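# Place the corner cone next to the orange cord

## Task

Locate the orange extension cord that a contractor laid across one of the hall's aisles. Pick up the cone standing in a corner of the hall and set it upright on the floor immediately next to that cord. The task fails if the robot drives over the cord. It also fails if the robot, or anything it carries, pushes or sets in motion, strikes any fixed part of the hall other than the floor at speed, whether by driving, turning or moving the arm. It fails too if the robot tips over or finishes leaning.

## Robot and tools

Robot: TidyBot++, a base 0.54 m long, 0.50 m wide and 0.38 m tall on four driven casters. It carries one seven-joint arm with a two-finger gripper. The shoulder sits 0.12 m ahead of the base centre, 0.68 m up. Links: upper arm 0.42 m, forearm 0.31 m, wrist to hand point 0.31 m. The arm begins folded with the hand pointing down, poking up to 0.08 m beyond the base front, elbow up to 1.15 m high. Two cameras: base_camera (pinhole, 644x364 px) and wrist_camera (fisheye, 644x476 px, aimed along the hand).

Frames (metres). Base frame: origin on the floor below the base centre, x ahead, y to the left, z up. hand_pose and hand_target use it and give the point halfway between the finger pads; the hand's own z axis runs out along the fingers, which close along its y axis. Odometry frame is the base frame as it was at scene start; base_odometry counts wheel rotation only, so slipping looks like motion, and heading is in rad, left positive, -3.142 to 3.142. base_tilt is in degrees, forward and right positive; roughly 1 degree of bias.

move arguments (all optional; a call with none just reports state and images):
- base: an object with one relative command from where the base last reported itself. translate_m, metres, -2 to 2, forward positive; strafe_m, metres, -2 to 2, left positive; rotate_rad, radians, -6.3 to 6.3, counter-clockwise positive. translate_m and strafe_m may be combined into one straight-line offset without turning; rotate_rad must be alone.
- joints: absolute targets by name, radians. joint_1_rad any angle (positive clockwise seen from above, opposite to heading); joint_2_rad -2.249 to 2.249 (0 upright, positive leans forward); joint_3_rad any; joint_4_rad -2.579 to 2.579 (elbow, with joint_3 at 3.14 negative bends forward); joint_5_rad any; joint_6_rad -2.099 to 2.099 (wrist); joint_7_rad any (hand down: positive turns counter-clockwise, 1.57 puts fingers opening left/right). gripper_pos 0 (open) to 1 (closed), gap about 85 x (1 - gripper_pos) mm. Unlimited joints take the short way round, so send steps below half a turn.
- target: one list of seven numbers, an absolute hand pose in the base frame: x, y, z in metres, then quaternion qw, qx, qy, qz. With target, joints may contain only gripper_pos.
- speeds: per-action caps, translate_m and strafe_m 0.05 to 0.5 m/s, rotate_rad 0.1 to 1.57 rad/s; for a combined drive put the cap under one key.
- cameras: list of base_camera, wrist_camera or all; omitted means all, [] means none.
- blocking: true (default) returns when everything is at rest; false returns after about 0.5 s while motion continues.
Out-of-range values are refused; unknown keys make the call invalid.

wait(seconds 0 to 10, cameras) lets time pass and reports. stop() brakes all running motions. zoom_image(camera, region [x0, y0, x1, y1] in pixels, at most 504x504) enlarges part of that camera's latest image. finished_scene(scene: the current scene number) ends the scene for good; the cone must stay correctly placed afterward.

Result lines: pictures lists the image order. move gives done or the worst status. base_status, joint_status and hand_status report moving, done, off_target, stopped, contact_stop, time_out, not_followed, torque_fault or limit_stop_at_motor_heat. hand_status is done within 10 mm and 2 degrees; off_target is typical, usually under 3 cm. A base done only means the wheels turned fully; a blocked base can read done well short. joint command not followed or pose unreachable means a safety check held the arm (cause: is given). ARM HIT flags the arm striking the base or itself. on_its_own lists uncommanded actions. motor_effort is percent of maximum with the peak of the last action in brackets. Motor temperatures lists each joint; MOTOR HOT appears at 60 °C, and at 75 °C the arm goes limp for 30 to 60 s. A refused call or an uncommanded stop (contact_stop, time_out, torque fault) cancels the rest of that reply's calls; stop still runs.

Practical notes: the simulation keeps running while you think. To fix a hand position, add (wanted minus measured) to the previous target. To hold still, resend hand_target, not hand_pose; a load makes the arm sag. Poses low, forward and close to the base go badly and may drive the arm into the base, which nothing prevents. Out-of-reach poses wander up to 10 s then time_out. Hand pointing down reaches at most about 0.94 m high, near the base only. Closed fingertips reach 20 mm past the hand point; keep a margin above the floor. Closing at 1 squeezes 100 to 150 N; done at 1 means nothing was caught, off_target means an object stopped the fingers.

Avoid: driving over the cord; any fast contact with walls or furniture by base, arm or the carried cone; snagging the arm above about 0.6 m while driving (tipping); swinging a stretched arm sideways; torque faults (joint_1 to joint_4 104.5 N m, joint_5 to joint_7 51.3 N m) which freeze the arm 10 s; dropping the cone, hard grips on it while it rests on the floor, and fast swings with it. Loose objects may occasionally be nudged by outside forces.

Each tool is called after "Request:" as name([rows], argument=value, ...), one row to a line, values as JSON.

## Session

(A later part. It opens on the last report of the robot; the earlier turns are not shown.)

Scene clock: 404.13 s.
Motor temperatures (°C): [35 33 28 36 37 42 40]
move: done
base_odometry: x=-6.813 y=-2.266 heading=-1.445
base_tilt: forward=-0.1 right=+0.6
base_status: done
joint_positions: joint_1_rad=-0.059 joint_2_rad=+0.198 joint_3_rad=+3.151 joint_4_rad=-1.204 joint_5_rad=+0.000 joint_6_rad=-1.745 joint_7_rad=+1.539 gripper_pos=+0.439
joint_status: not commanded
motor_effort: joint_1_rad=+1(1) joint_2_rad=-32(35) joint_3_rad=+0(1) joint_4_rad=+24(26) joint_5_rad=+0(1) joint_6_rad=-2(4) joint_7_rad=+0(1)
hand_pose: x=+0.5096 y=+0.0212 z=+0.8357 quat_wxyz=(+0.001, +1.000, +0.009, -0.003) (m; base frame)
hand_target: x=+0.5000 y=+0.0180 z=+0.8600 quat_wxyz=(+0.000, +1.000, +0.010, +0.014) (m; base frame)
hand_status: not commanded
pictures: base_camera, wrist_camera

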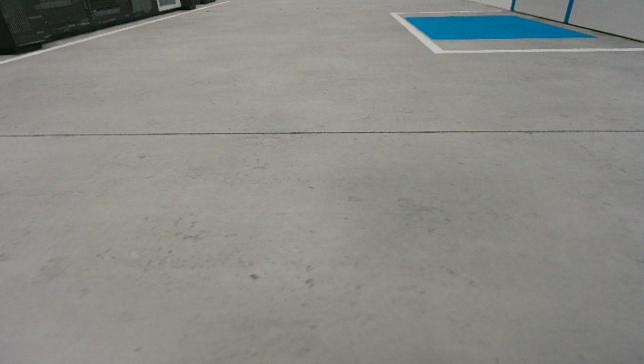

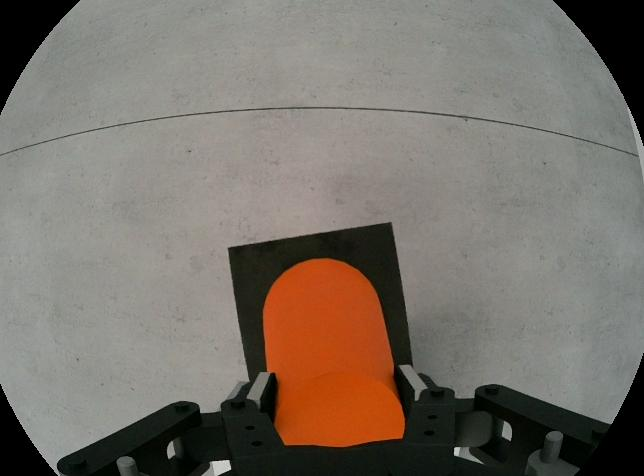

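Request:
move(base={"translate_m": 2.0, "strafe_m": 0.1}, cameras=["base_camera"])

Request:
zoom_image(camera="base_camera", region=[80, 0, 560, 100])

Request:
move(base={"translate_m": 1.8}, cameras=["base_camera"])

Request:
zoom_image(camera="base_camera", region=[80, 0, 560, 100])

Scene clock: 419.23 s.
Motor temperatures (°C): [35 34 28 36 37 42 40]
move: done
base_odometry: x=-6.462 y=-4.237 heading=-1.444
base_tilt: forward=-0.1 right=+0.5
base_status: done
joint_positions: joint_1_rad=-0.059 joint_2_rad=+0.197 joint_3_rad=+3.151 joint_4_rad=-1.200 joint_5_rad=+0.000 joint_6_rad=-1.750 joint_7_rad=+1.539 gripper_pos=+0.439
joint_status: not commanded
motor_effort: joint_1_rad=+1(1) joint_2_rad=-31(34) joint_3_rad=+0(1) joint_4_rad=+25(26) joint_5_rad=+0(1) joint_6_rad=+0(4) joint_7_rad=+0(1)
hand_pose: x=+0.5088 y=+0.0212 z=+0.8374 quat_wxyz=(+0.001, +1.000, +0.009, -0.003) (m; base frame)
hand_target: x=+0.5000 y=+0.0180 z=+0.8600 quat_wxyz=(+0.000, +1.000, +0.010, +0.014) (m; base frame)
hand_status: not commanded
pictures: base_camera

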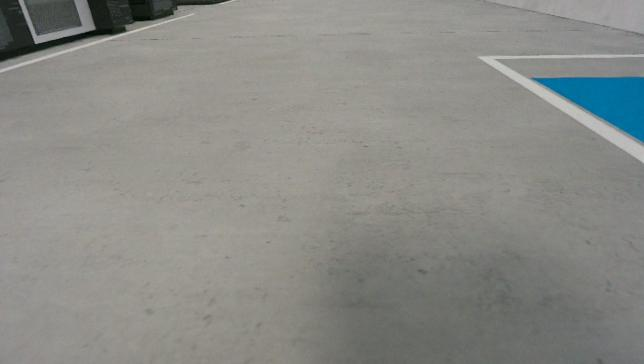

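Scaled by 1.050.

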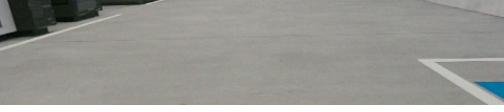

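Scene clock: 424.10 s.
Motor temperatures (°C): [35 34 28 36 37 42 40]
move: done
base_odometry: x=-6.234 y=-6.023 heading=-1.444
base_tilt: forward=-0.1 right=+0.5
base_status: done
joint_positions: joint_1_rad=-0.059 joint_2_rad=+0.197 joint_3_rad=+3.151 joint_4_rad=-1.201 joint_5_rad=+0.000 joint_6_rad=-1.761 joint_7_rad=+1.539 gripper_pos=+0.439
joint_status: not commanded
motor_effort: joint_1_rad=+1(1) joint_2_rad=-31(34) joint_3_rad=+0(1) joint_4_rad=+24(26) joint_5_rad=+0(1) joint_6_rad=-1(4) joint_7_rad=+0(1)
hand_pose: x=+0.5052 y=+0.0210 z=+0.8375 quat_wxyz=(+0.001, +1.000, +0.009, -0.008) (m; base frame)
hand_target: x=+0.5000 y=+0.0180 z=+0.8600 quat_wxyz=(+0.000, +1.000, +0.010, +0.014) (m; base frame)
hand_status: not commanded
pictures: base_camera

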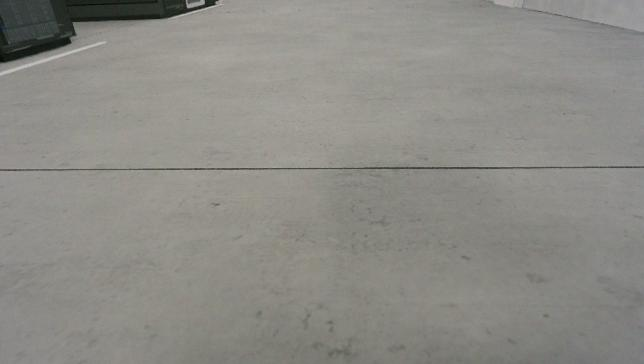

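Scaled by 1.050.

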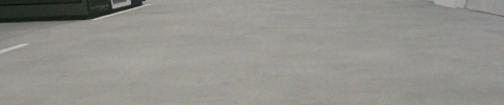

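Request:
move(base={"translate_m": 1.6, "strafe_m": -0.1}, cameras=["base_camera"])

Request:
zoom_image(camera="base_camera", region=[0, 0, 500, 100])

Scene clock: 443.67 s.
Motor temperatures (°C): [35 34 28 36 37 42 40]
move: done
base_odometry: x=-6.131 y=-7.623 heading=-1.444
base_tilt: forward=-0.1 right=+0.5
base_status: done
joint_positions: joint_1_rad=-0.059 joint_2_rad=+0.196 joint_3_rad=+3.151 joint_4_rad=-1.199 joint_5_rad=+0.000 joint_6_rad=-1.761 joint_7_rad=+1.539 gripper_pos=+0.439
joint_status: not commanded
motor_effort: joint_1_rad=+1(1) joint_2_rad=-31(34) joint_3_rad=+0(1) joint_4_rad=+25(26) joint_5_rad=+0(1) joint_6_rad=+0(5) joint_7_rad=+0(1)
hand_pose: x=+0.5056 y=+0.0210 z=+0.8383 quat_wxyz=(+0.001, +1.000, +0.009, -0.007) (m; base frame)
hand_target: x=+0.5000 y=+0.0180 z=+0.8600 quat_wxyz=(+0.000, +1.000, +0.010, +0.014) (m; base frame)
hand_status: not commanded
pictures: base_camera

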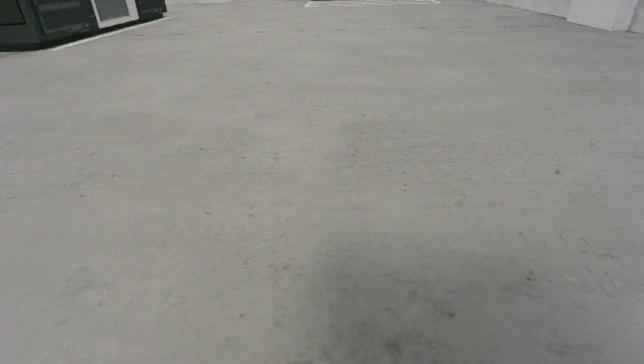

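Scaled by 1.008.

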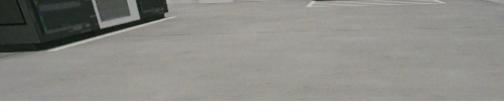

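Request:
move(base={"translate_m": 1.2}, cameras=["base_camera"])

Request:
move(base={"rotate_rad": 1.2}, cameras=["base_camera"])

Request:
zoom_image(camera="base_camera", region=[80, 0, 560, 140])

Scene clock: 475.93 s.
Motor temperatures (°C): [35 34 28 36 37 42 40]
move: done
base_odometry: x=-5.979 y=-8.814 heading=-1.444
base_tilt: forward=-0.1 right=+0.5
base_status: done
joint_positions: joint_1_rad=-0.059 joint_2_rad=+0.196 joint_3_rad=+3.151 joint_4_rad=-1.198 joint_5_rad=+0.000 joint_6_rad=-1.762 joint_7_rad=+1.539 gripper_pos=+0.439
joint_status: not commanded
motor_effort: joint_1_rad=+1(2) joint_2_rad=-31(34) joint_3_rad=+0(1) joint_4_rad=+24(26) joint_5_rad=+0(1) joint_6_rad=+0(5) joint_7_rad=+1(1)
hand_pose: x=+0.5055 y=+0.0210 z=+0.8384 quat_wxyz=(+0.001, +1.000, +0.009, -0.007) (m; base frame)
hand_target: x=+0.5000 y=+0.0180 z=+0.8600 quat_wxyz=(+0.000, +1.000, +0.010, +0.014) (m; base frame)
hand_status: not commanded
pictures: base_camera

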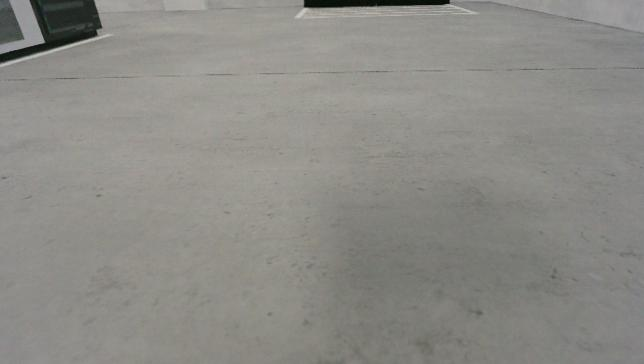

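Scene clock: 478.17 s.
Motor temperatures (°C): [35 34 28 36 37 42 40]
move: done
base_odometry: x=-5.979 y=-8.814 heading=-0.244
base_tilt: forward=-0.1 right=+0.5
base_status: done
joint_positions: joint_1_rad=-0.062 joint_2_rad=+0.197 joint_3_rad=+3.150 joint_4_rad=-1.199 joint_5_rad=-0.007 joint_6_rad=-1.763 joint_7_rad=+1.539 gripper_pos=+0.439
joint_status: not commanded
motor_effort: joint_1_rad=+1(5) joint_2_rad=-31(34) joint_3_rad=+0(3) joint_4_rad=+25(26) joint_5_rad=+0(4) joint_6_rad=+1(4) joint_7_rad=+0(1)
hand_pose: x=+0.5049 y=+0.0247 z=+0.8380 quat_wxyz=(-0.002, +1.000, +0.012, -0.008) (m; base frame)
hand_target: x=+0.5000 y=+0.0180 z=+0.8600 quat_wxyz=(+0.000, +1.000, +0.010, +0.014) (m; base frame)
hand_status: not commanded
pictures: base_camera

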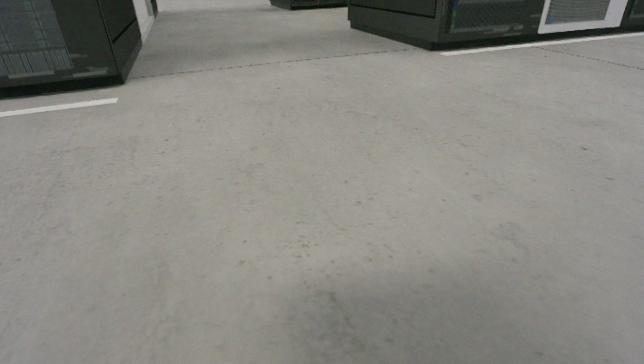

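Scaled by 1.050.

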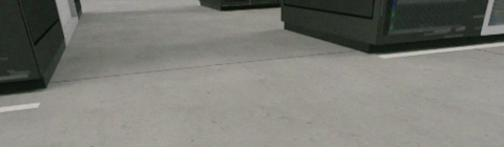

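Request:
move(base={"translate_m": 0.67, "strafe_m": -1.75}, cameras=["base_camera"])

Request:
zoom_image(camera="base_camera", region=[80, 0, 560, 140])

Scene clock: 537.10 s.
Motor temperatures (°C): [35 34 28 36 37 42 40]
move: done
base_odometry: x=-5.752 y=-10.674 heading=-0.244
base_tilt: forward=-0.1 right=+0.5
base_status: done
joint_positions: joint_1_rad=-0.059 joint_2_rad=+0.197 joint_3_rad=+3.155 joint_4_rad=-1.199 joint_5_rad=-0.007 joint_6_rad=-1.763 joint_7_rad=+1.539 gripper_pos=+0.439
joint_status: not commanded
motor_effort: joint_1_rad=+1(3) joint_2_rad=-31(32) joint_3_rad=+0(2) joint_4_rad=+25(25) joint_5_rad=+0(3) joint_6_rad=+0(2) joint_7_rad=+0(1)
hand_pose: x=+0.5052 y=+0.0217 z=+0.8380 quat_wxyz=(-0.002, +1.000, +0.008, -0.008) (m; base frame)
hand_target: x=+0.5000 y=+0.0180 z=+0.8600 quat_wxyz=(+0.000, +1.000, +0.010, +0.014) (m; base frame)
hand_status: not commanded
pictures: base_camera

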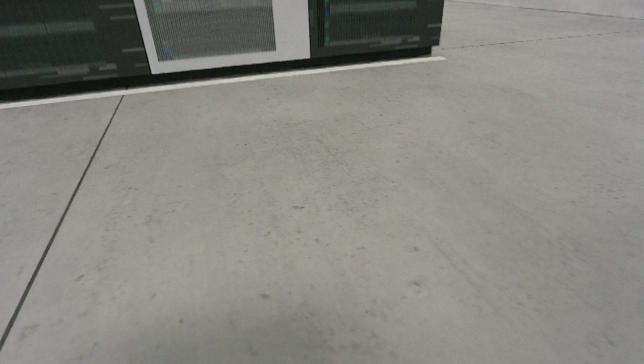

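Scaled by 1.050.

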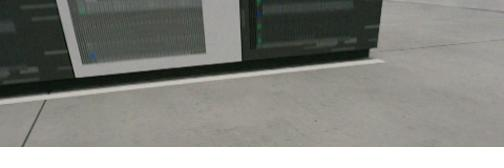

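Request:
move(base={"translate_m": 0.4, "strafe_m": -1.25}, cameras=["base_camera"])

Request:
move(base={"rotate_rad": 0.2}, cameras=["base_camera"])

Request:
zoom_image(camera="base_camera", region=[120, 0, 600, 140])

Scene clock: 557.33 s.
Motor temperatures (°C): [35 34 28 36 37 42 40]
move: done
base_odometry: x=-5.666 y=-11.984 heading=-0.244
base_tilt: forward=-0.1 right=+0.5
base_status: done
joint_positions: joint_1_rad=-0.057 joint_2_rad=+0.197 joint_3_rad=+3.156 joint_4_rad=-1.199 joint_5_rad=-0.007 joint_6_rad=-1.763 joint_7_rad=+1.539 gripper_pos=+0.439
joint_status: not commanded
motor_effort: joint_1_rad=+1(4) joint_2_rad=-31(32) joint_3_rad=+0(2) joint_4_rad=+24(25) joint_5_rad=+0(3) joint_6_rad=+0(2) joint_7_rad=+0(1)
hand_pose: x=+0.5052 y=+0.0206 z=+0.8380 quat_wxyz=(-0.002, +1.000, +0.007, -0.008) (m; base frame)
hand_target: x=+0.5000 y=+0.0180 z=+0.8600 quat_wxyz=(+0.000, +1.000, +0.010, +0.014) (m; base frame)
hand_status: not commanded
pictures: base_camera

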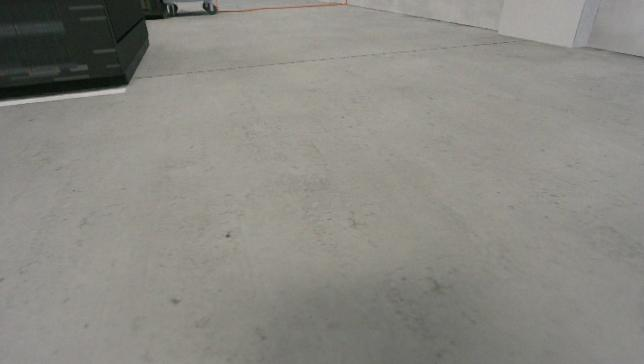

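Scene clock: 558.57 s.
Motor temperatures (°C): [35 34 28 36 37 42 40]
move: done
base_odometry: x=-5.666 y=-11.984 heading=-0.044
base_tilt: forward=-0.1 right=+0.6
base_status: done
joint_positions: joint_1_rad=-0.061 joint_2_rad=+0.197 joint_3_rad=+3.152 joint_4_rad=-1.199 joint_5_rad=-0.009 joint_6_rad=-1.763 joint_7_rad=+1.539 gripper_pos=+0.439
joint_status: not commanded
motor_effort: joint_1_rad=+1(5) joint_2_rad=-31(32) joint_3_rad=+0(4) joint_4_rad=+23(25) joint_5_rad=-1(5) joint_6_rad=-2(2) joint_7_rad=+1(1)
hand_pose: x=+0.5050 y=+0.0241 z=+0.8381 quat_wxyz=(-0.003, +1.000, +0.010, -0.008) (m; base frame)
hand_target: x=+0.5000 y=+0.0180 z=+0.8600 quat_wxyz=(+0.000, +1.000, +0.010, +0.014) (m; base frame)
hand_status: not commanded
pictures: base_camera

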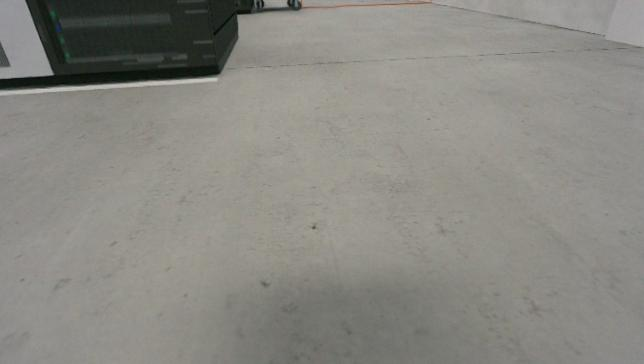

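Scaled by 1.050.

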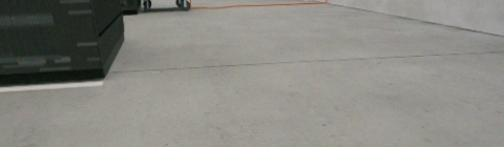

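Request:
move(base={"translate_m": 1.95, "strafe_m": -0.42}, cameras=[])

Request:
move(base={"rotate_rad": 0.17}, speeds={"rotate_rad": 0.8})

Request:
zoom_image(camera="base_camera", region=[150, 0, 550, 150])

Scene clock: 583.33 s.
Motor temperatures (°C): [35 34 28 36 36 42 40]
move: done
base_odometry: x=-3.735 y=-12.488 heading=-0.043
base_tilt: forward=+0.0 right=+0.5
base_status: done
joint_positions: joint_1_rad=-0.061 joint_2_rad=+0.197 joint_3_rad=+3.152 joint_4_rad=-1.198 joint_5_rad=-0.009 joint_6_rad=-1.763 joint_7_rad=+1.539 gripper_pos=+0.439
joint_status: not commanded
motor_effort: joint_1_rad=+1(2) joint_2_rad=-30(34) joint_3_rad=+0(1) joint_4_rad=+25(26) joint_5_rad=+0(1) joint_6_rad=+0(4) joint_7_rad=+0(1)
hand_pose: x=+0.5051 y=+0.0241 z=+0.8382 quat_wxyz=(-0.003, +1.000, +0.010, -0.008) (m; base frame)
hand_target: x=+0.5000 y=+0.0180 z=+0.8600 quat_wxyz=(+0.000, +1.000, +0.010, +0.014) (m; base frame)
hand_status: not commanded
pictures: none
No camera images: "cameras" was empty.

Scene clock: 584.57 s.
Motor temperatures (°C): [35 34 28 36 36 42 40]
move: done
base_odometry: x=-3.735 y=-12.488 heading=+0.127
base_tilt: forward=-0.1 right=+0.5
base_status: done
joint_positions: joint_1_rad=-0.062 joint_2_rad=+0.197 joint_3_rad=+3.151 joint_4_rad=-1.199 joint_5_rad=-0.011 joint_6_rad=-1.763 joint_7_rad=+1.539 gripper_pos=+0.439
joint_status: not commanded
motor_effort: joint_1_rad=+1(5) joint_2_rad=-30(32) joint_3_rad=+0(3) joint_4_rad=+23(26) joint_5_rad=-1(4) joint_6_rad=-3(3) joint_7_rad=+0(1)
hand_pose: x=+0.5048 y=+0.0253 z=+0.8380 quat_wxyz=(-0.004, +1.000, +0.012, -0.009) (m; base frame)
hand_target: x=+0.5000 y=+0.0180 z=+0.8600 quat_wxyz=(+0.000, +1.000, +0.010, +0.014) (m; base frame)
hand_status: not commanded
pictures: base_camera, wrist_camera

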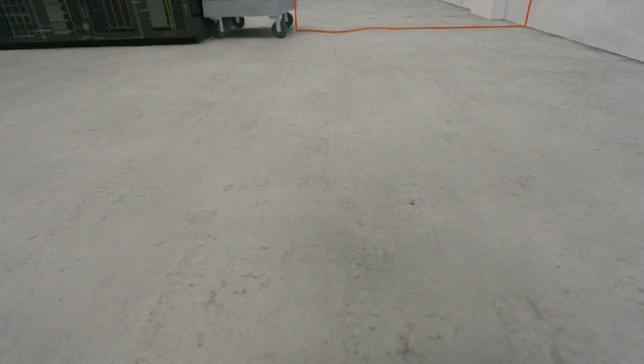

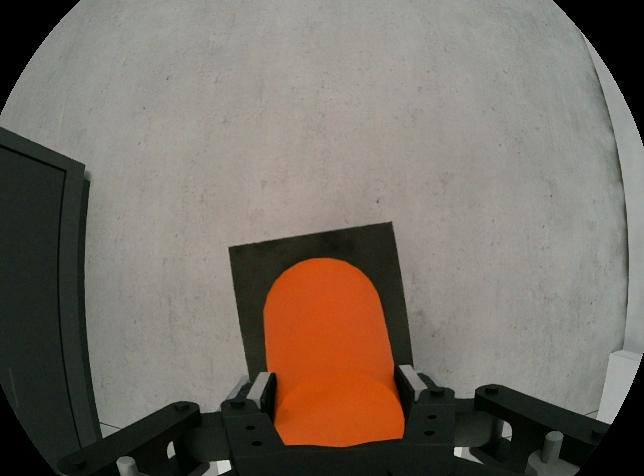

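Scaled by 1.260.

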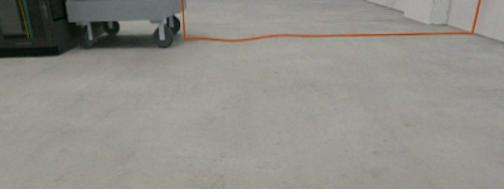

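Request:
move(base={"translate_m": 1.4, "strafe_m": -0.28}, speeds={"translate_m": 0.4})

Scene clock: 608.20 s.
Motor temperatures (°C): [35 34 28 36 36 42 40]
move: done
base_odometry: x=-2.311 y=-12.587 heading=+0.128
base_tilt: forward=-0.1 right=+0.5
base_status: done
joint_positions: joint_1_rad=-0.062 joint_2_rad=+0.196 joint_3_rad=+3.151 joint_4_rad=-1.199 joint_5_rad=-0.011 joint_6_rad=-1.763 joint_7_rad=+1.539 gripper_pos=+0.439
joint_status: not commanded
motor_effort: joint_1_rad=+1(2) joint_2_rad=-31(33) joint_3_rad=+0(1) joint_4_rad=+24(25) joint_5_rad=+0(1) joint_6_rad=-1(3) joint_7_rad=+0(1)
hand_pose: x=+0.5047 y=+0.0253 z=+0.8381 quat_wxyz=(-0.004, +1.000, +0.012, -0.009) (m; base frame)
hand_target: x=+0.5000 y=+0.0180 z=+0.8600 quat_wxyz=(+0.000, +1.000, +0.010, +0.014) (m; base frame)
hand_status: not commanded
pictures: base_camera, wrist_camera

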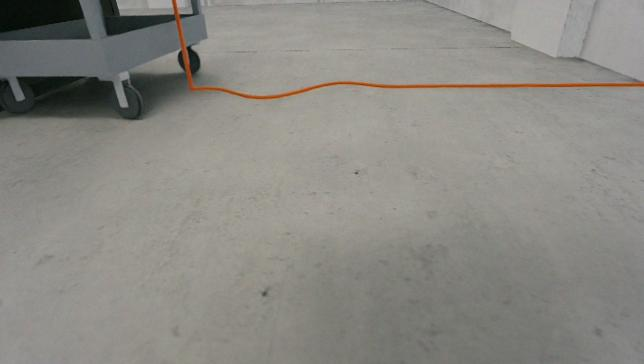

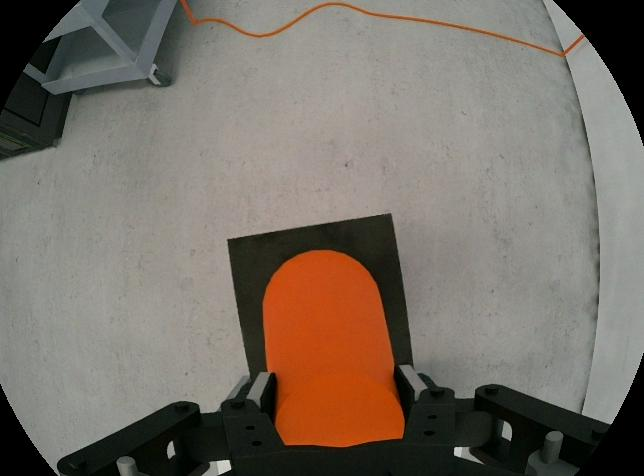

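Request:
move(base={"translate_m": 0.74, "strafe_m": -0.26}, speeds={"translate_m": 0.3}, target=[0.50, 0.012, 0.66, 0, 0.998, -0.06, 0.016])

Scene clock: 641.23 s.
Motor temperatures (°C): [35 34 28 36 36 42 40]
move: off_target
base_odometry: x=-1.543 y=-12.750 heading=+0.128
base_tilt: forward=-0.1 right=+0.6
base_status: done
joint_positions: joint_1_rad=-0.062 joint_2_rad=+0.221 joint_3_rad=+3.161 joint_4_rad=-1.797 joint_5_rad=-0.011 joint_6_rad=-1.170 joint_7_rad=+1.507 gripper_pos=+0.439
joint_status: not commanded
motor_effort: joint_1_rad=+1(2) joint_2_rad=-29(32) joint_3_rad=+0(1) joint_4_rad=+23(24) joint_5_rad=+0(1) joint_6_rad=+0(4) joint_7_rad=+0(1)
hand_pose: x=+0.4803 y=+0.0198 z=+0.6456 quat_wxyz=(-0.002, +1.000, -0.013, -0.023) (m; base frame)
hand_target: x=+0.5000 y=+0.0120 z=+0.6600 quat_wxyz=(+0.000, +0.998, -0.060, +0.016) (m; base frame)
hand_status: off_target (0.026 m and 7.0 deg from the pose sent, 0.179 m and 8.7 deg at the start)
pictures: base_camera, wrist_camera

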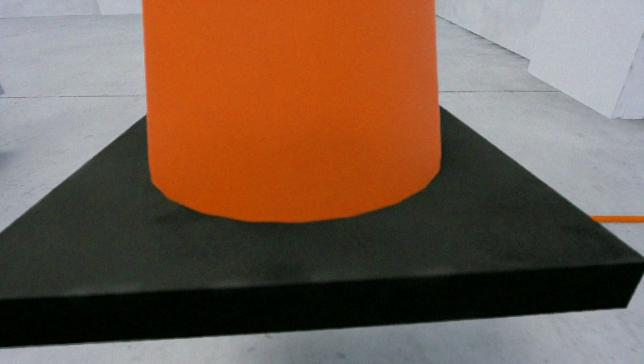

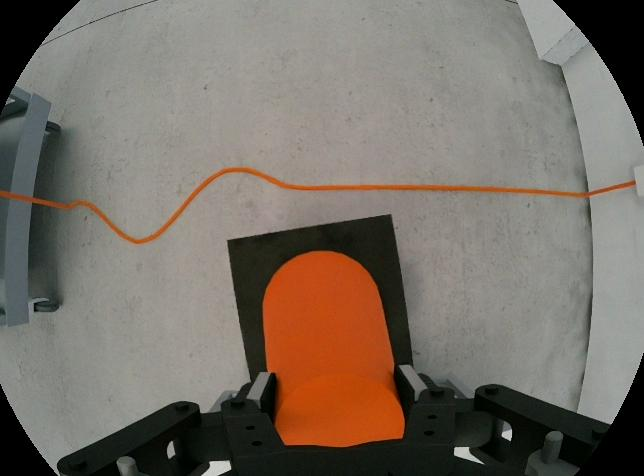

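Request:
move(target=[0.515, 0.012, 0.50, 0, 0.996, -0.09, 0.028], cameras=["wrist_camera"])

Scene clock: 653.67 s.
Motor temperatures (°C): [35 34 28 36 36 42 40]
move: off_target
base_odometry: x=-1.543 y=-12.750 heading=+0.128
base_tilt: forward=-0.1 right=+0.6
base_status: not commanded
joint_positions: joint_1_rad=-0.062 joint_2_rad=+0.491 joint_3_rad=+3.197 joint_4_rad=-2.029 joint_5_rad=-0.011 joint_6_rad=-0.654 joint_7_rad=+1.482 gripper_pos=+0.439
joint_status: not commanded
motor_effort: joint_1_rad=+1(1) joint_2_rad=-34(37) joint_3_rad=+0(1) joint_4_rad=+15(22) joint_5_rad=+0(1) joint_6_rad=-1(3) joint_7_rad=+0(1)
hand_pose: x=+0.4910 y=+0.0032 z=+0.4861 quat_wxyz=(+0.011, +0.999, -0.042, -0.015) (m; base frame)
hand_target: x=+0.5150 y=+0.0120 z=+0.5000 quat_wxyz=(+0.000, +0.996, -0.090, +0.028) (m; base frame)
hand_status: off_target (0.029 m and 7.5 deg from the pose sent, 0.150 m and 10.6 deg at the start)
pictures: wrist_camera

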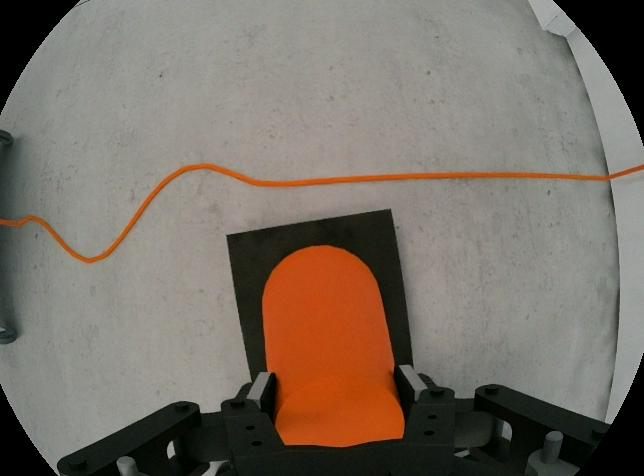

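Request:
move(target=[0.524, 0.012, 0.460, 0, 0.995, -0.09, 0.045], cameras=["wrist_camera"])

Scene clock: 665.87 s.
Motor temperatures (°C): [35 34 28 36 36 42 40]
move: off_target
base_odometry: x=-1.543 y=-12.750 heading=+0.128
base_tilt: forward=-0.1 right=+0.5
base_status: not commanded
joint_positions: joint_1_rad=-0.067 joint_2_rad=+0.577 joint_3_rad=+3.200 joint_4_rad=-2.075 joint_5_rad=-0.022 joint_6_rad=-0.494 joint_7_rad=+1.482 gripper_pos=+0.439
joint_status: not commanded
motor_effort: joint_1_rad=+1(1) joint_2_rad=-36(39) joint_3_rad=+1(1) joint_4_rad=+12(15) joint_5_rad=+1(1) joint_6_rad=+0(2) joint_7_rad=+1(1)
hand_pose: x=+0.4959 y=+0.0039 z=+0.4455 quat_wxyz=(+0.011, +0.999, -0.045, -0.001) (m; base frame)
hand_target: x=+0.5240 y=+0.0120 z=+0.4600 quat_wxyz=(+0.000, +0.995, -0.090, +0.045) (m; base frame)
hand_status: off_target (0.033 m and 7.5 deg from the pose sent, 0.043 m and 8.9 deg at the start)
pictures: wrist_camera

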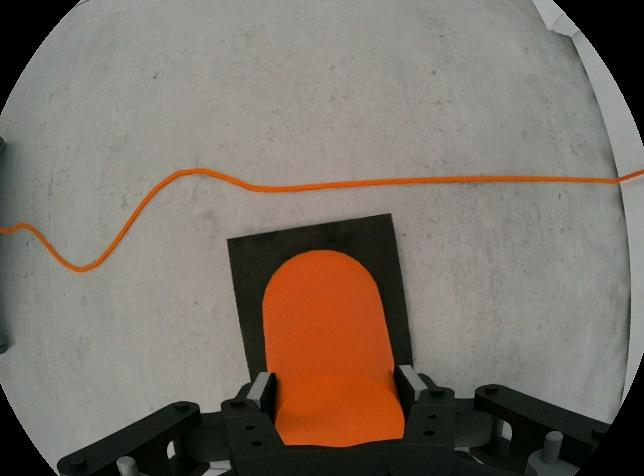

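Request:
move(target=[0.526, 0.012, 0.449, 0, 0.995, -0.09, 0.046], cameras=["wrist_camera"])

Request:
move(target=[0.526, 0.012, 0.442, 0, 0.995, -0.09, 0.046], cameras=["wrist_camera"])

Scene clock: 671.03 s.
Motor temperatures (°C): [35 34 28 36 36 42 40]
move: off_target
base_odometry: x=-1.543 y=-12.750 heading=+0.128
base_tilt: forward=-0.1 right=+0.5
base_status: not commanded
joint_positions: joint_1_rad=-0.067 joint_2_rad=+0.600 joint_3_rad=+3.201 joint_4_rad=-2.075 joint_5_rad=-0.028 joint_6_rad=-0.464 joint_7_rad=+1.482 gripper_pos=+0.439
joint_status: not commanded
motor_effort: joint_1_rad=+1(1) joint_2_rad=-36(38) joint_3_rad=+0(1) joint_4_rad=+12(13) joint_5_rad=+0(1) joint_6_rad=+0(1) joint_7_rad=+0(1)
hand_pose: x=+0.4991 y=+0.0043 z=+0.4367 quat_wxyz=(+0.010, +0.999, -0.048, +0.002) (m; base frame)
hand_target: x=+0.5260 y=+0.0120 z=+0.4490 quat_wxyz=(+0.000, +0.995, -0.090, +0.046) (m; base frame)
hand_status: off_target (0.031 m and 7.1 deg from the pose sent, 0.031 m and 7.6 deg at the start)
pictures: wrist_camera

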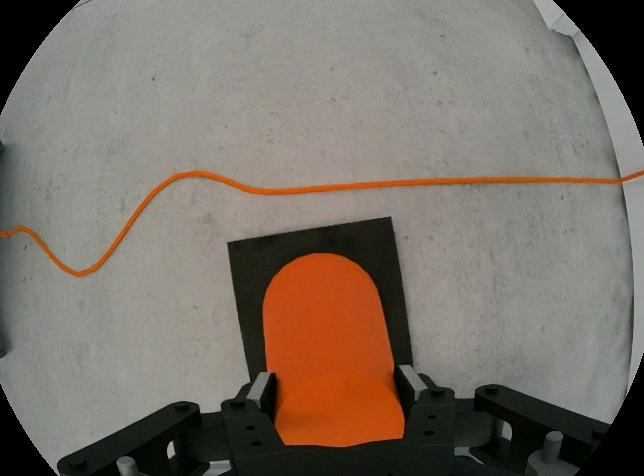

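Scene clock: 671.60 s.
Motor temperatures (°C): [35 34 28 36 36 42 40]
move: off_target
base_odometry: x=-1.543 y=-12.750 heading=+0.128
base_tilt: forward=-0.1 right=+0.5
base_status: not commanded
joint_positions: joint_1_rad=-0.067 joint_2_rad=+0.610 joint_3_rad=+3.201 joint_4_rad=-2.077 joint_5_rad=-0.031 joint_6_rad=-0.442 joint_7_rad=+1.482 gripper_pos=+0.439
joint_status: not commanded
motor_effort: joint_1_rad=+1(1) joint_2_rad=-35(37) joint_3_rad=+0(1) joint_4_rad=+11(12) joint_5_rad=+0(0) joint_6_rad=+0(1) joint_7_rad=+0(1)
hand_pose: x=+0.5027 y=+0.0043 z=+0.4329 quat_wxyz=(+0.010, +0.999, -0.049, +0.007) (m; base frame)
hand_target: x=+0.5260 y=+0.0120 z=+0.4420 quat_wxyz=(+0.000, +0.995, -0.090, +0.046) (m; base frame)
hand_status: off_target (0.026 m and 6.6 deg from the pose sent, 0.028 m and 7.1 deg at the start)
pictures: wrist_camera

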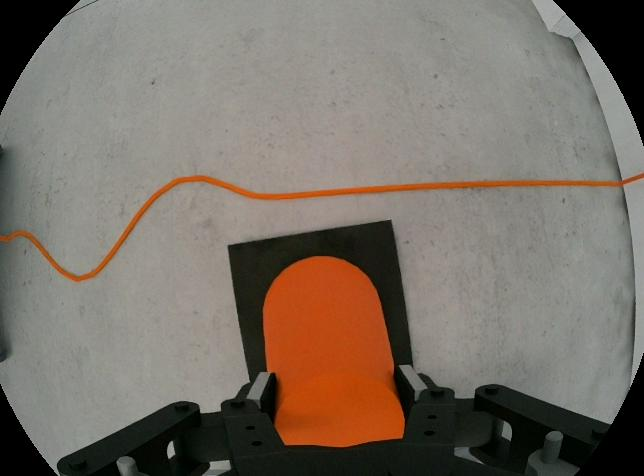

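Request:
move(target=[0.522, 0.010, 0.437, 0, 0.995, -0.09, 0.042], cameras=["base_camera"])

Request:
move(joints={"gripper_pos": 0}, cameras=["wrist_camera"])

Scene clock: 677.93 s.
Motor temperatures (°C): [35 34 28 36 36 42 40]
move: off_target
base_odometry: x=-1.543 y=-12.750 heading=+0.128
base_tilt: forward=-0.1 right=+0.5
base_status: not commanded
joint_positions: joint_1_rad=-0.068 joint_2_rad=+0.610 joint_3_rad=+3.201 joint_4_rad=-2.080 joint_5_rad=-0.031 joint_6_rad=-0.436 joint_7_rad=+1.482 gripper_pos=+0.439
joint_status: not commanded
motor_effort: joint_1_rad=+1(1) joint_2_rad=-31(36) joint_3_rad=+0(1) joint_4_rad=+9(12) joint_5_rad=+0(1) joint_6_rad=+1(2) joint_7_rad=+0(0)
hand_pose: x=+0.5031 y=+0.0040 z=+0.4325 quat_wxyz=(+0.010, +0.999, -0.049, +0.009) (m; base frame)
hand_target: x=+0.5220 y=+0.0100 z=+0.4370 quat_wxyz=(+0.000, +0.995, -0.090, +0.042) (m; base frame)
hand_status: off_target (0.020 m and 6.1 deg from the pose sent, 0.021 m and 6.3 deg at the start)
pictures: base_camera

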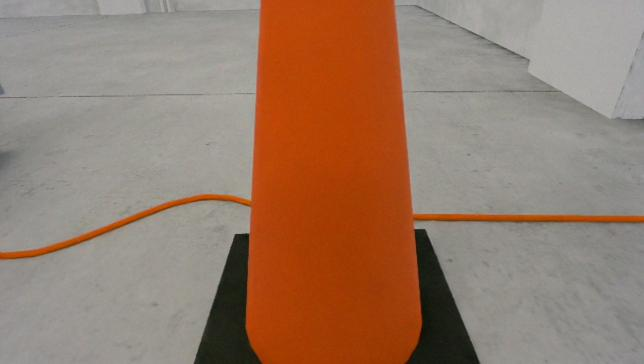

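Scene clock: 678.80 s.
Motor temperatures (°C): [35 34 28 36 36 42 40]
move: done
base_odometry: x=-1.543 y=-12.750 heading=+0.128
base_tilt: forward=-0.1 right=+0.5
base_status: not commanded
joint_positions: joint_1_rad=-0.068 joint_2_rad=+0.594 joint_3_rad=+3.201 joint_4_rad=-2.080 joint_5_rad=-0.034 joint_6_rad=-0.434 joint_7_rad=+1.482 gripper_pos=+0.000
joint_status: all done
motor_effort: joint_1_rad=+1(1) joint_2_rad=-28(35) joint_3_rad=+0(1) joint_4_rad=+9(12) joint_5_rad=+0(1) joint_6_rad=+0(1) joint_7_rad=+0(1)
hand_pose: x=+0.5073 y=+0.0047 z=+0.4385 quat_wxyz=(+0.008, +0.999, -0.051, +0.018) (m; base frame)
hand_target: x=+0.5220 y=+0.0100 z=+0.4370 quat_wxyz=(+0.000, +0.995, -0.090, +0.042) (m; base frame)
hand_status: not commanded
pictures: wrist_camera

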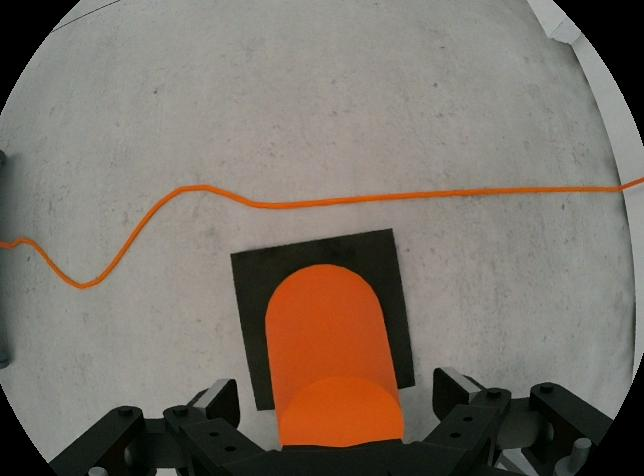

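Request:
move(target=[0.518, 0.008, 0.53, 0, 0.997, -0.05, 0.02], cameras=["wrist_camera"])

Request:
move(target=[0.51, 0.006, 0.70, 0, 1, -0.02, 0.01], cameras=["wrist_camera"])

Request:
move(base={"translate_m": -0.45})

Scene clock: 686.00 s.
Motor temperatures (°C): [35 34 28 36 36 42 40]
move: off_target
base_odometry: x=-1.543 y=-12.750 heading=+0.128
base_tilt: forward=-0.1 right=+0.6
base_status: not commanded
joint_positions: joint_1_rad=-0.067 joint_2_rad=+0.404 joint_3_rad=+3.194 joint_4_rad=-1.968 joint_5_rad=-0.034 joint_6_rad=-0.664 joint_7_rad=+1.482 gripper_pos=+0.000
joint_status: not commanded
motor_effort: joint_1_rad=+1(1) joint_2_rad=-26(31) joint_3_rad=+0(1) joint_4_rad=+14(14) joint_5_rad=+0(1) joint_6_rad=+1(1) joint_7_rad=+0(1)
hand_pose: x=+0.5363 y=+0.0129 z=+0.5332 quat_wxyz=(-0.004, +0.997, -0.047, +0.053) (m; base frame)
hand_target: x=+0.5180 y=+0.0080 z=+0.5300 quat_wxyz=(+0.000, +0.999, -0.050, +0.020) (m; base frame)
hand_status: off_target (0.019 m and 3.8 deg from the pose sent, 0.092 m and 1.0 deg at the start)
pictures: wrist_camera

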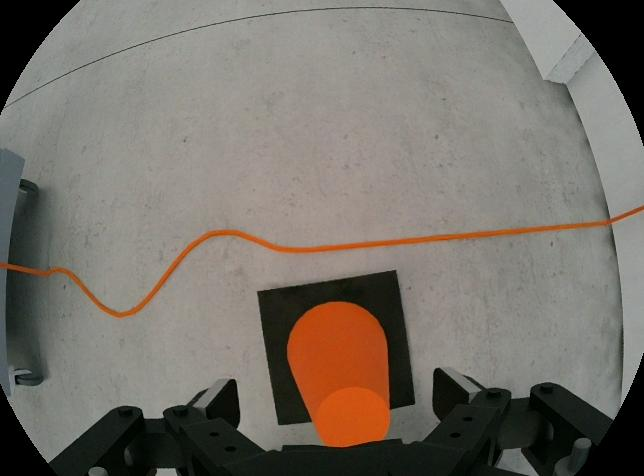

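Scene clock: 687.80 s.
Motor temperatures (°C): [35 34 28 36 36 42 40]
move: off_target
base_odometry: x=-1.543 y=-12.750 heading=+0.128
base_tilt: forward=-0.1 right=+0.6
base_status: not commanded
joint_positions: joint_1_rad=-0.052 joint_2_rad=+0.190 joint_3_rad=+3.177 joint_4_rad=-1.649 joint_5_rad=-0.034 joint_6_rad=-1.220 joint_7_rad=+1.482 gripper_pos=+0.000
joint_status: not commanded
motor_effort: joint_1_rad=+1(1) joint_2_rad=-23(28) joint_3_rad=+0(1) joint_4_rad=+18(18) joint_5_rad=+0(1) joint_6_rad=+1(1) joint_7_rad=+0(1)
hand_pose: x=+0.5275 y=+0.0184 z=+0.7013 quat_wxyz=(-0.015, +0.998, -0.041, +0.041) (m; base frame)
hand_target: x=+0.5100 y=+0.0060 z=+0.7000 quat_wxyz=(+0.000, +1.000, -0.020, +0.010) (m; base frame)
hand_status: off_target (0.021 m and 4.6 deg from the pose sent, 0.169 m and 5.8 deg at the start)
pictures: wrist_camera

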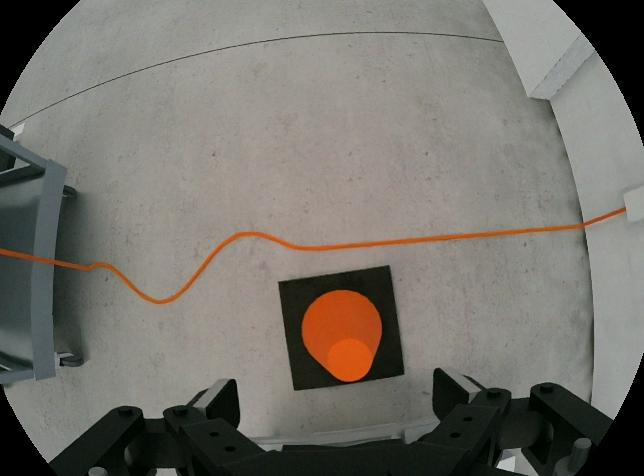

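Scene clock: 689.97 s.
Motor temperatures (°C): [35 34 28 36 36 42 40]
move: done
base_odometry: x=-1.990 y=-12.808 heading=+0.128
base_tilt: forward=+0.0 right=+0.6
base_status: done
joint_positions: joint_1_rad=-0.049 joint_2_rad=+0.185 joint_3_rad=+3.175 joint_4_rad=-1.648 joint_5_rad=-0.034 joint_6_rad=-1.227 joint_7_rad=+1.482 gripper_pos=+0.000
joint_status: not commanded
motor_effort: joint_1_rad=+1(2) joint_2_rad=-23(26) joint_3_rad=+0(1) joint_4_rad=+18(19) joint_5_rad=+0(1) joint_6_rad=+1(1) joint_7_rad=+1(1)
hand_pose: x=+0.5256 y=+0.0182 z=+0.7037 quat_wxyz=(-0.015, +0.998, -0.041, +0.040) (m; base frame)
hand_target: x=+0.5100 y=+0.0060 z=+0.7000 quat_wxyz=(+0.000, +1.000, -0.020, +0.010) (m; base frame)
hand_status: not commanded
pictures: base_camera, wrist_camera

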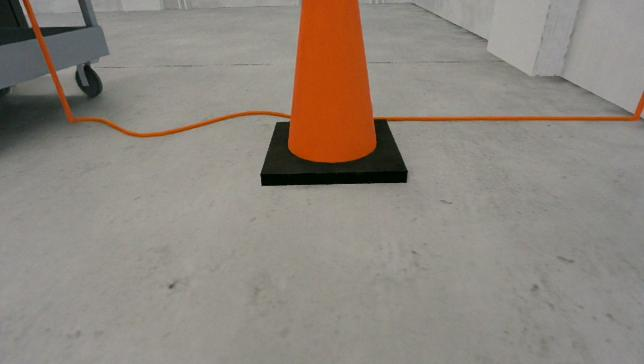

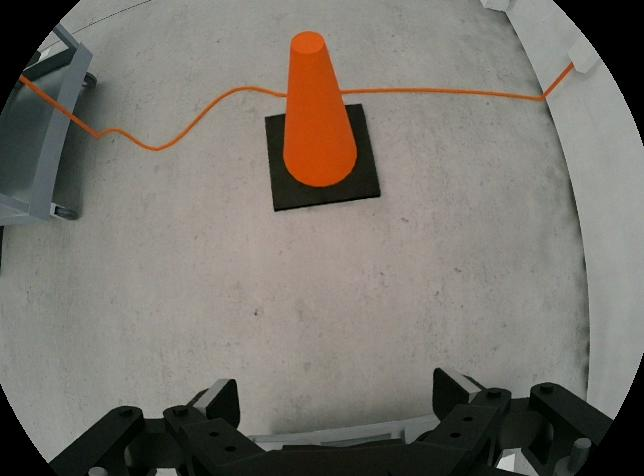

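Request:
move()

Scene clock: 697.00 s.
Motor temperatures (°C): [35 34 28 36 36 42 40]
base_odometry: x=-1.990 y=-12.808 heading=+0.128
base_tilt: forward=-0.1 right=+0.5
base_status: done
joint_positions: joint_1_rad=-0.049 joint_2_rad=+0.185 joint_3_rad=+3.175 joint_4_rad=-1.648 joint_5_rad=-0.034 joint_6_rad=-1.227 joint_7_rad=+1.482 gripper_pos=+0.000
joint_status: not commanded
motor_effort: joint_1_rad=+1(2) joint_2_rad=-22(26) joint_3_rad=+1(1) joint_4_rad=+18(19) joint_5_rad=-1(1) joint_6_rad=+0(1) joint_7_rad=+0(1)
hand_pose: x=+0.5256 y=+0.0182 z=+0.7037 quat_wxyz=(-0.015, +0.998, -0.041, +0.040) (m; base frame)
hand_target: x=+0.5100 y=+0.0060 z=+0.7000 quat_wxyz=(+0.000, +1.000, -0.020, +0.010) (m; base frame)
hand_status: not commanded
pictures: base_camera, wrist_camera

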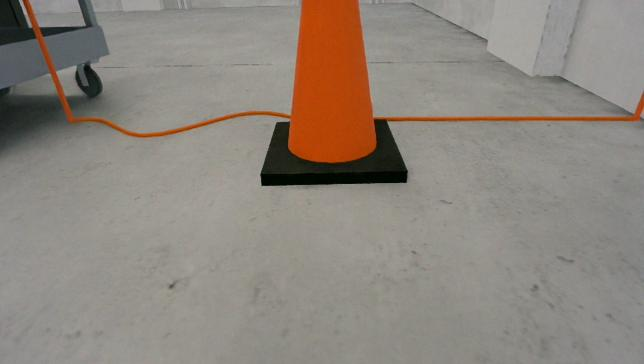

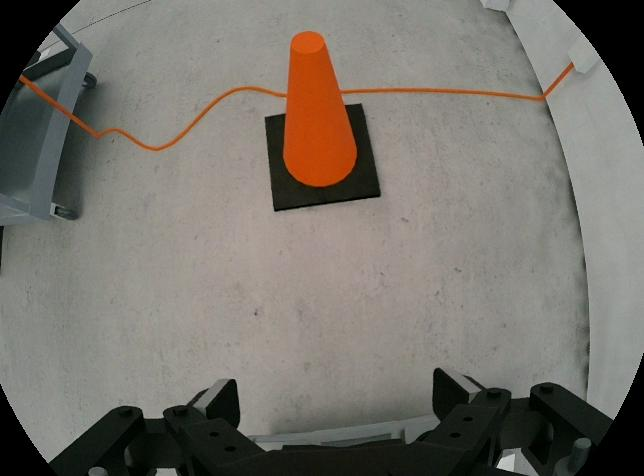

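Request:
finished_scene(scene=2)

The scene is finished: the task was done.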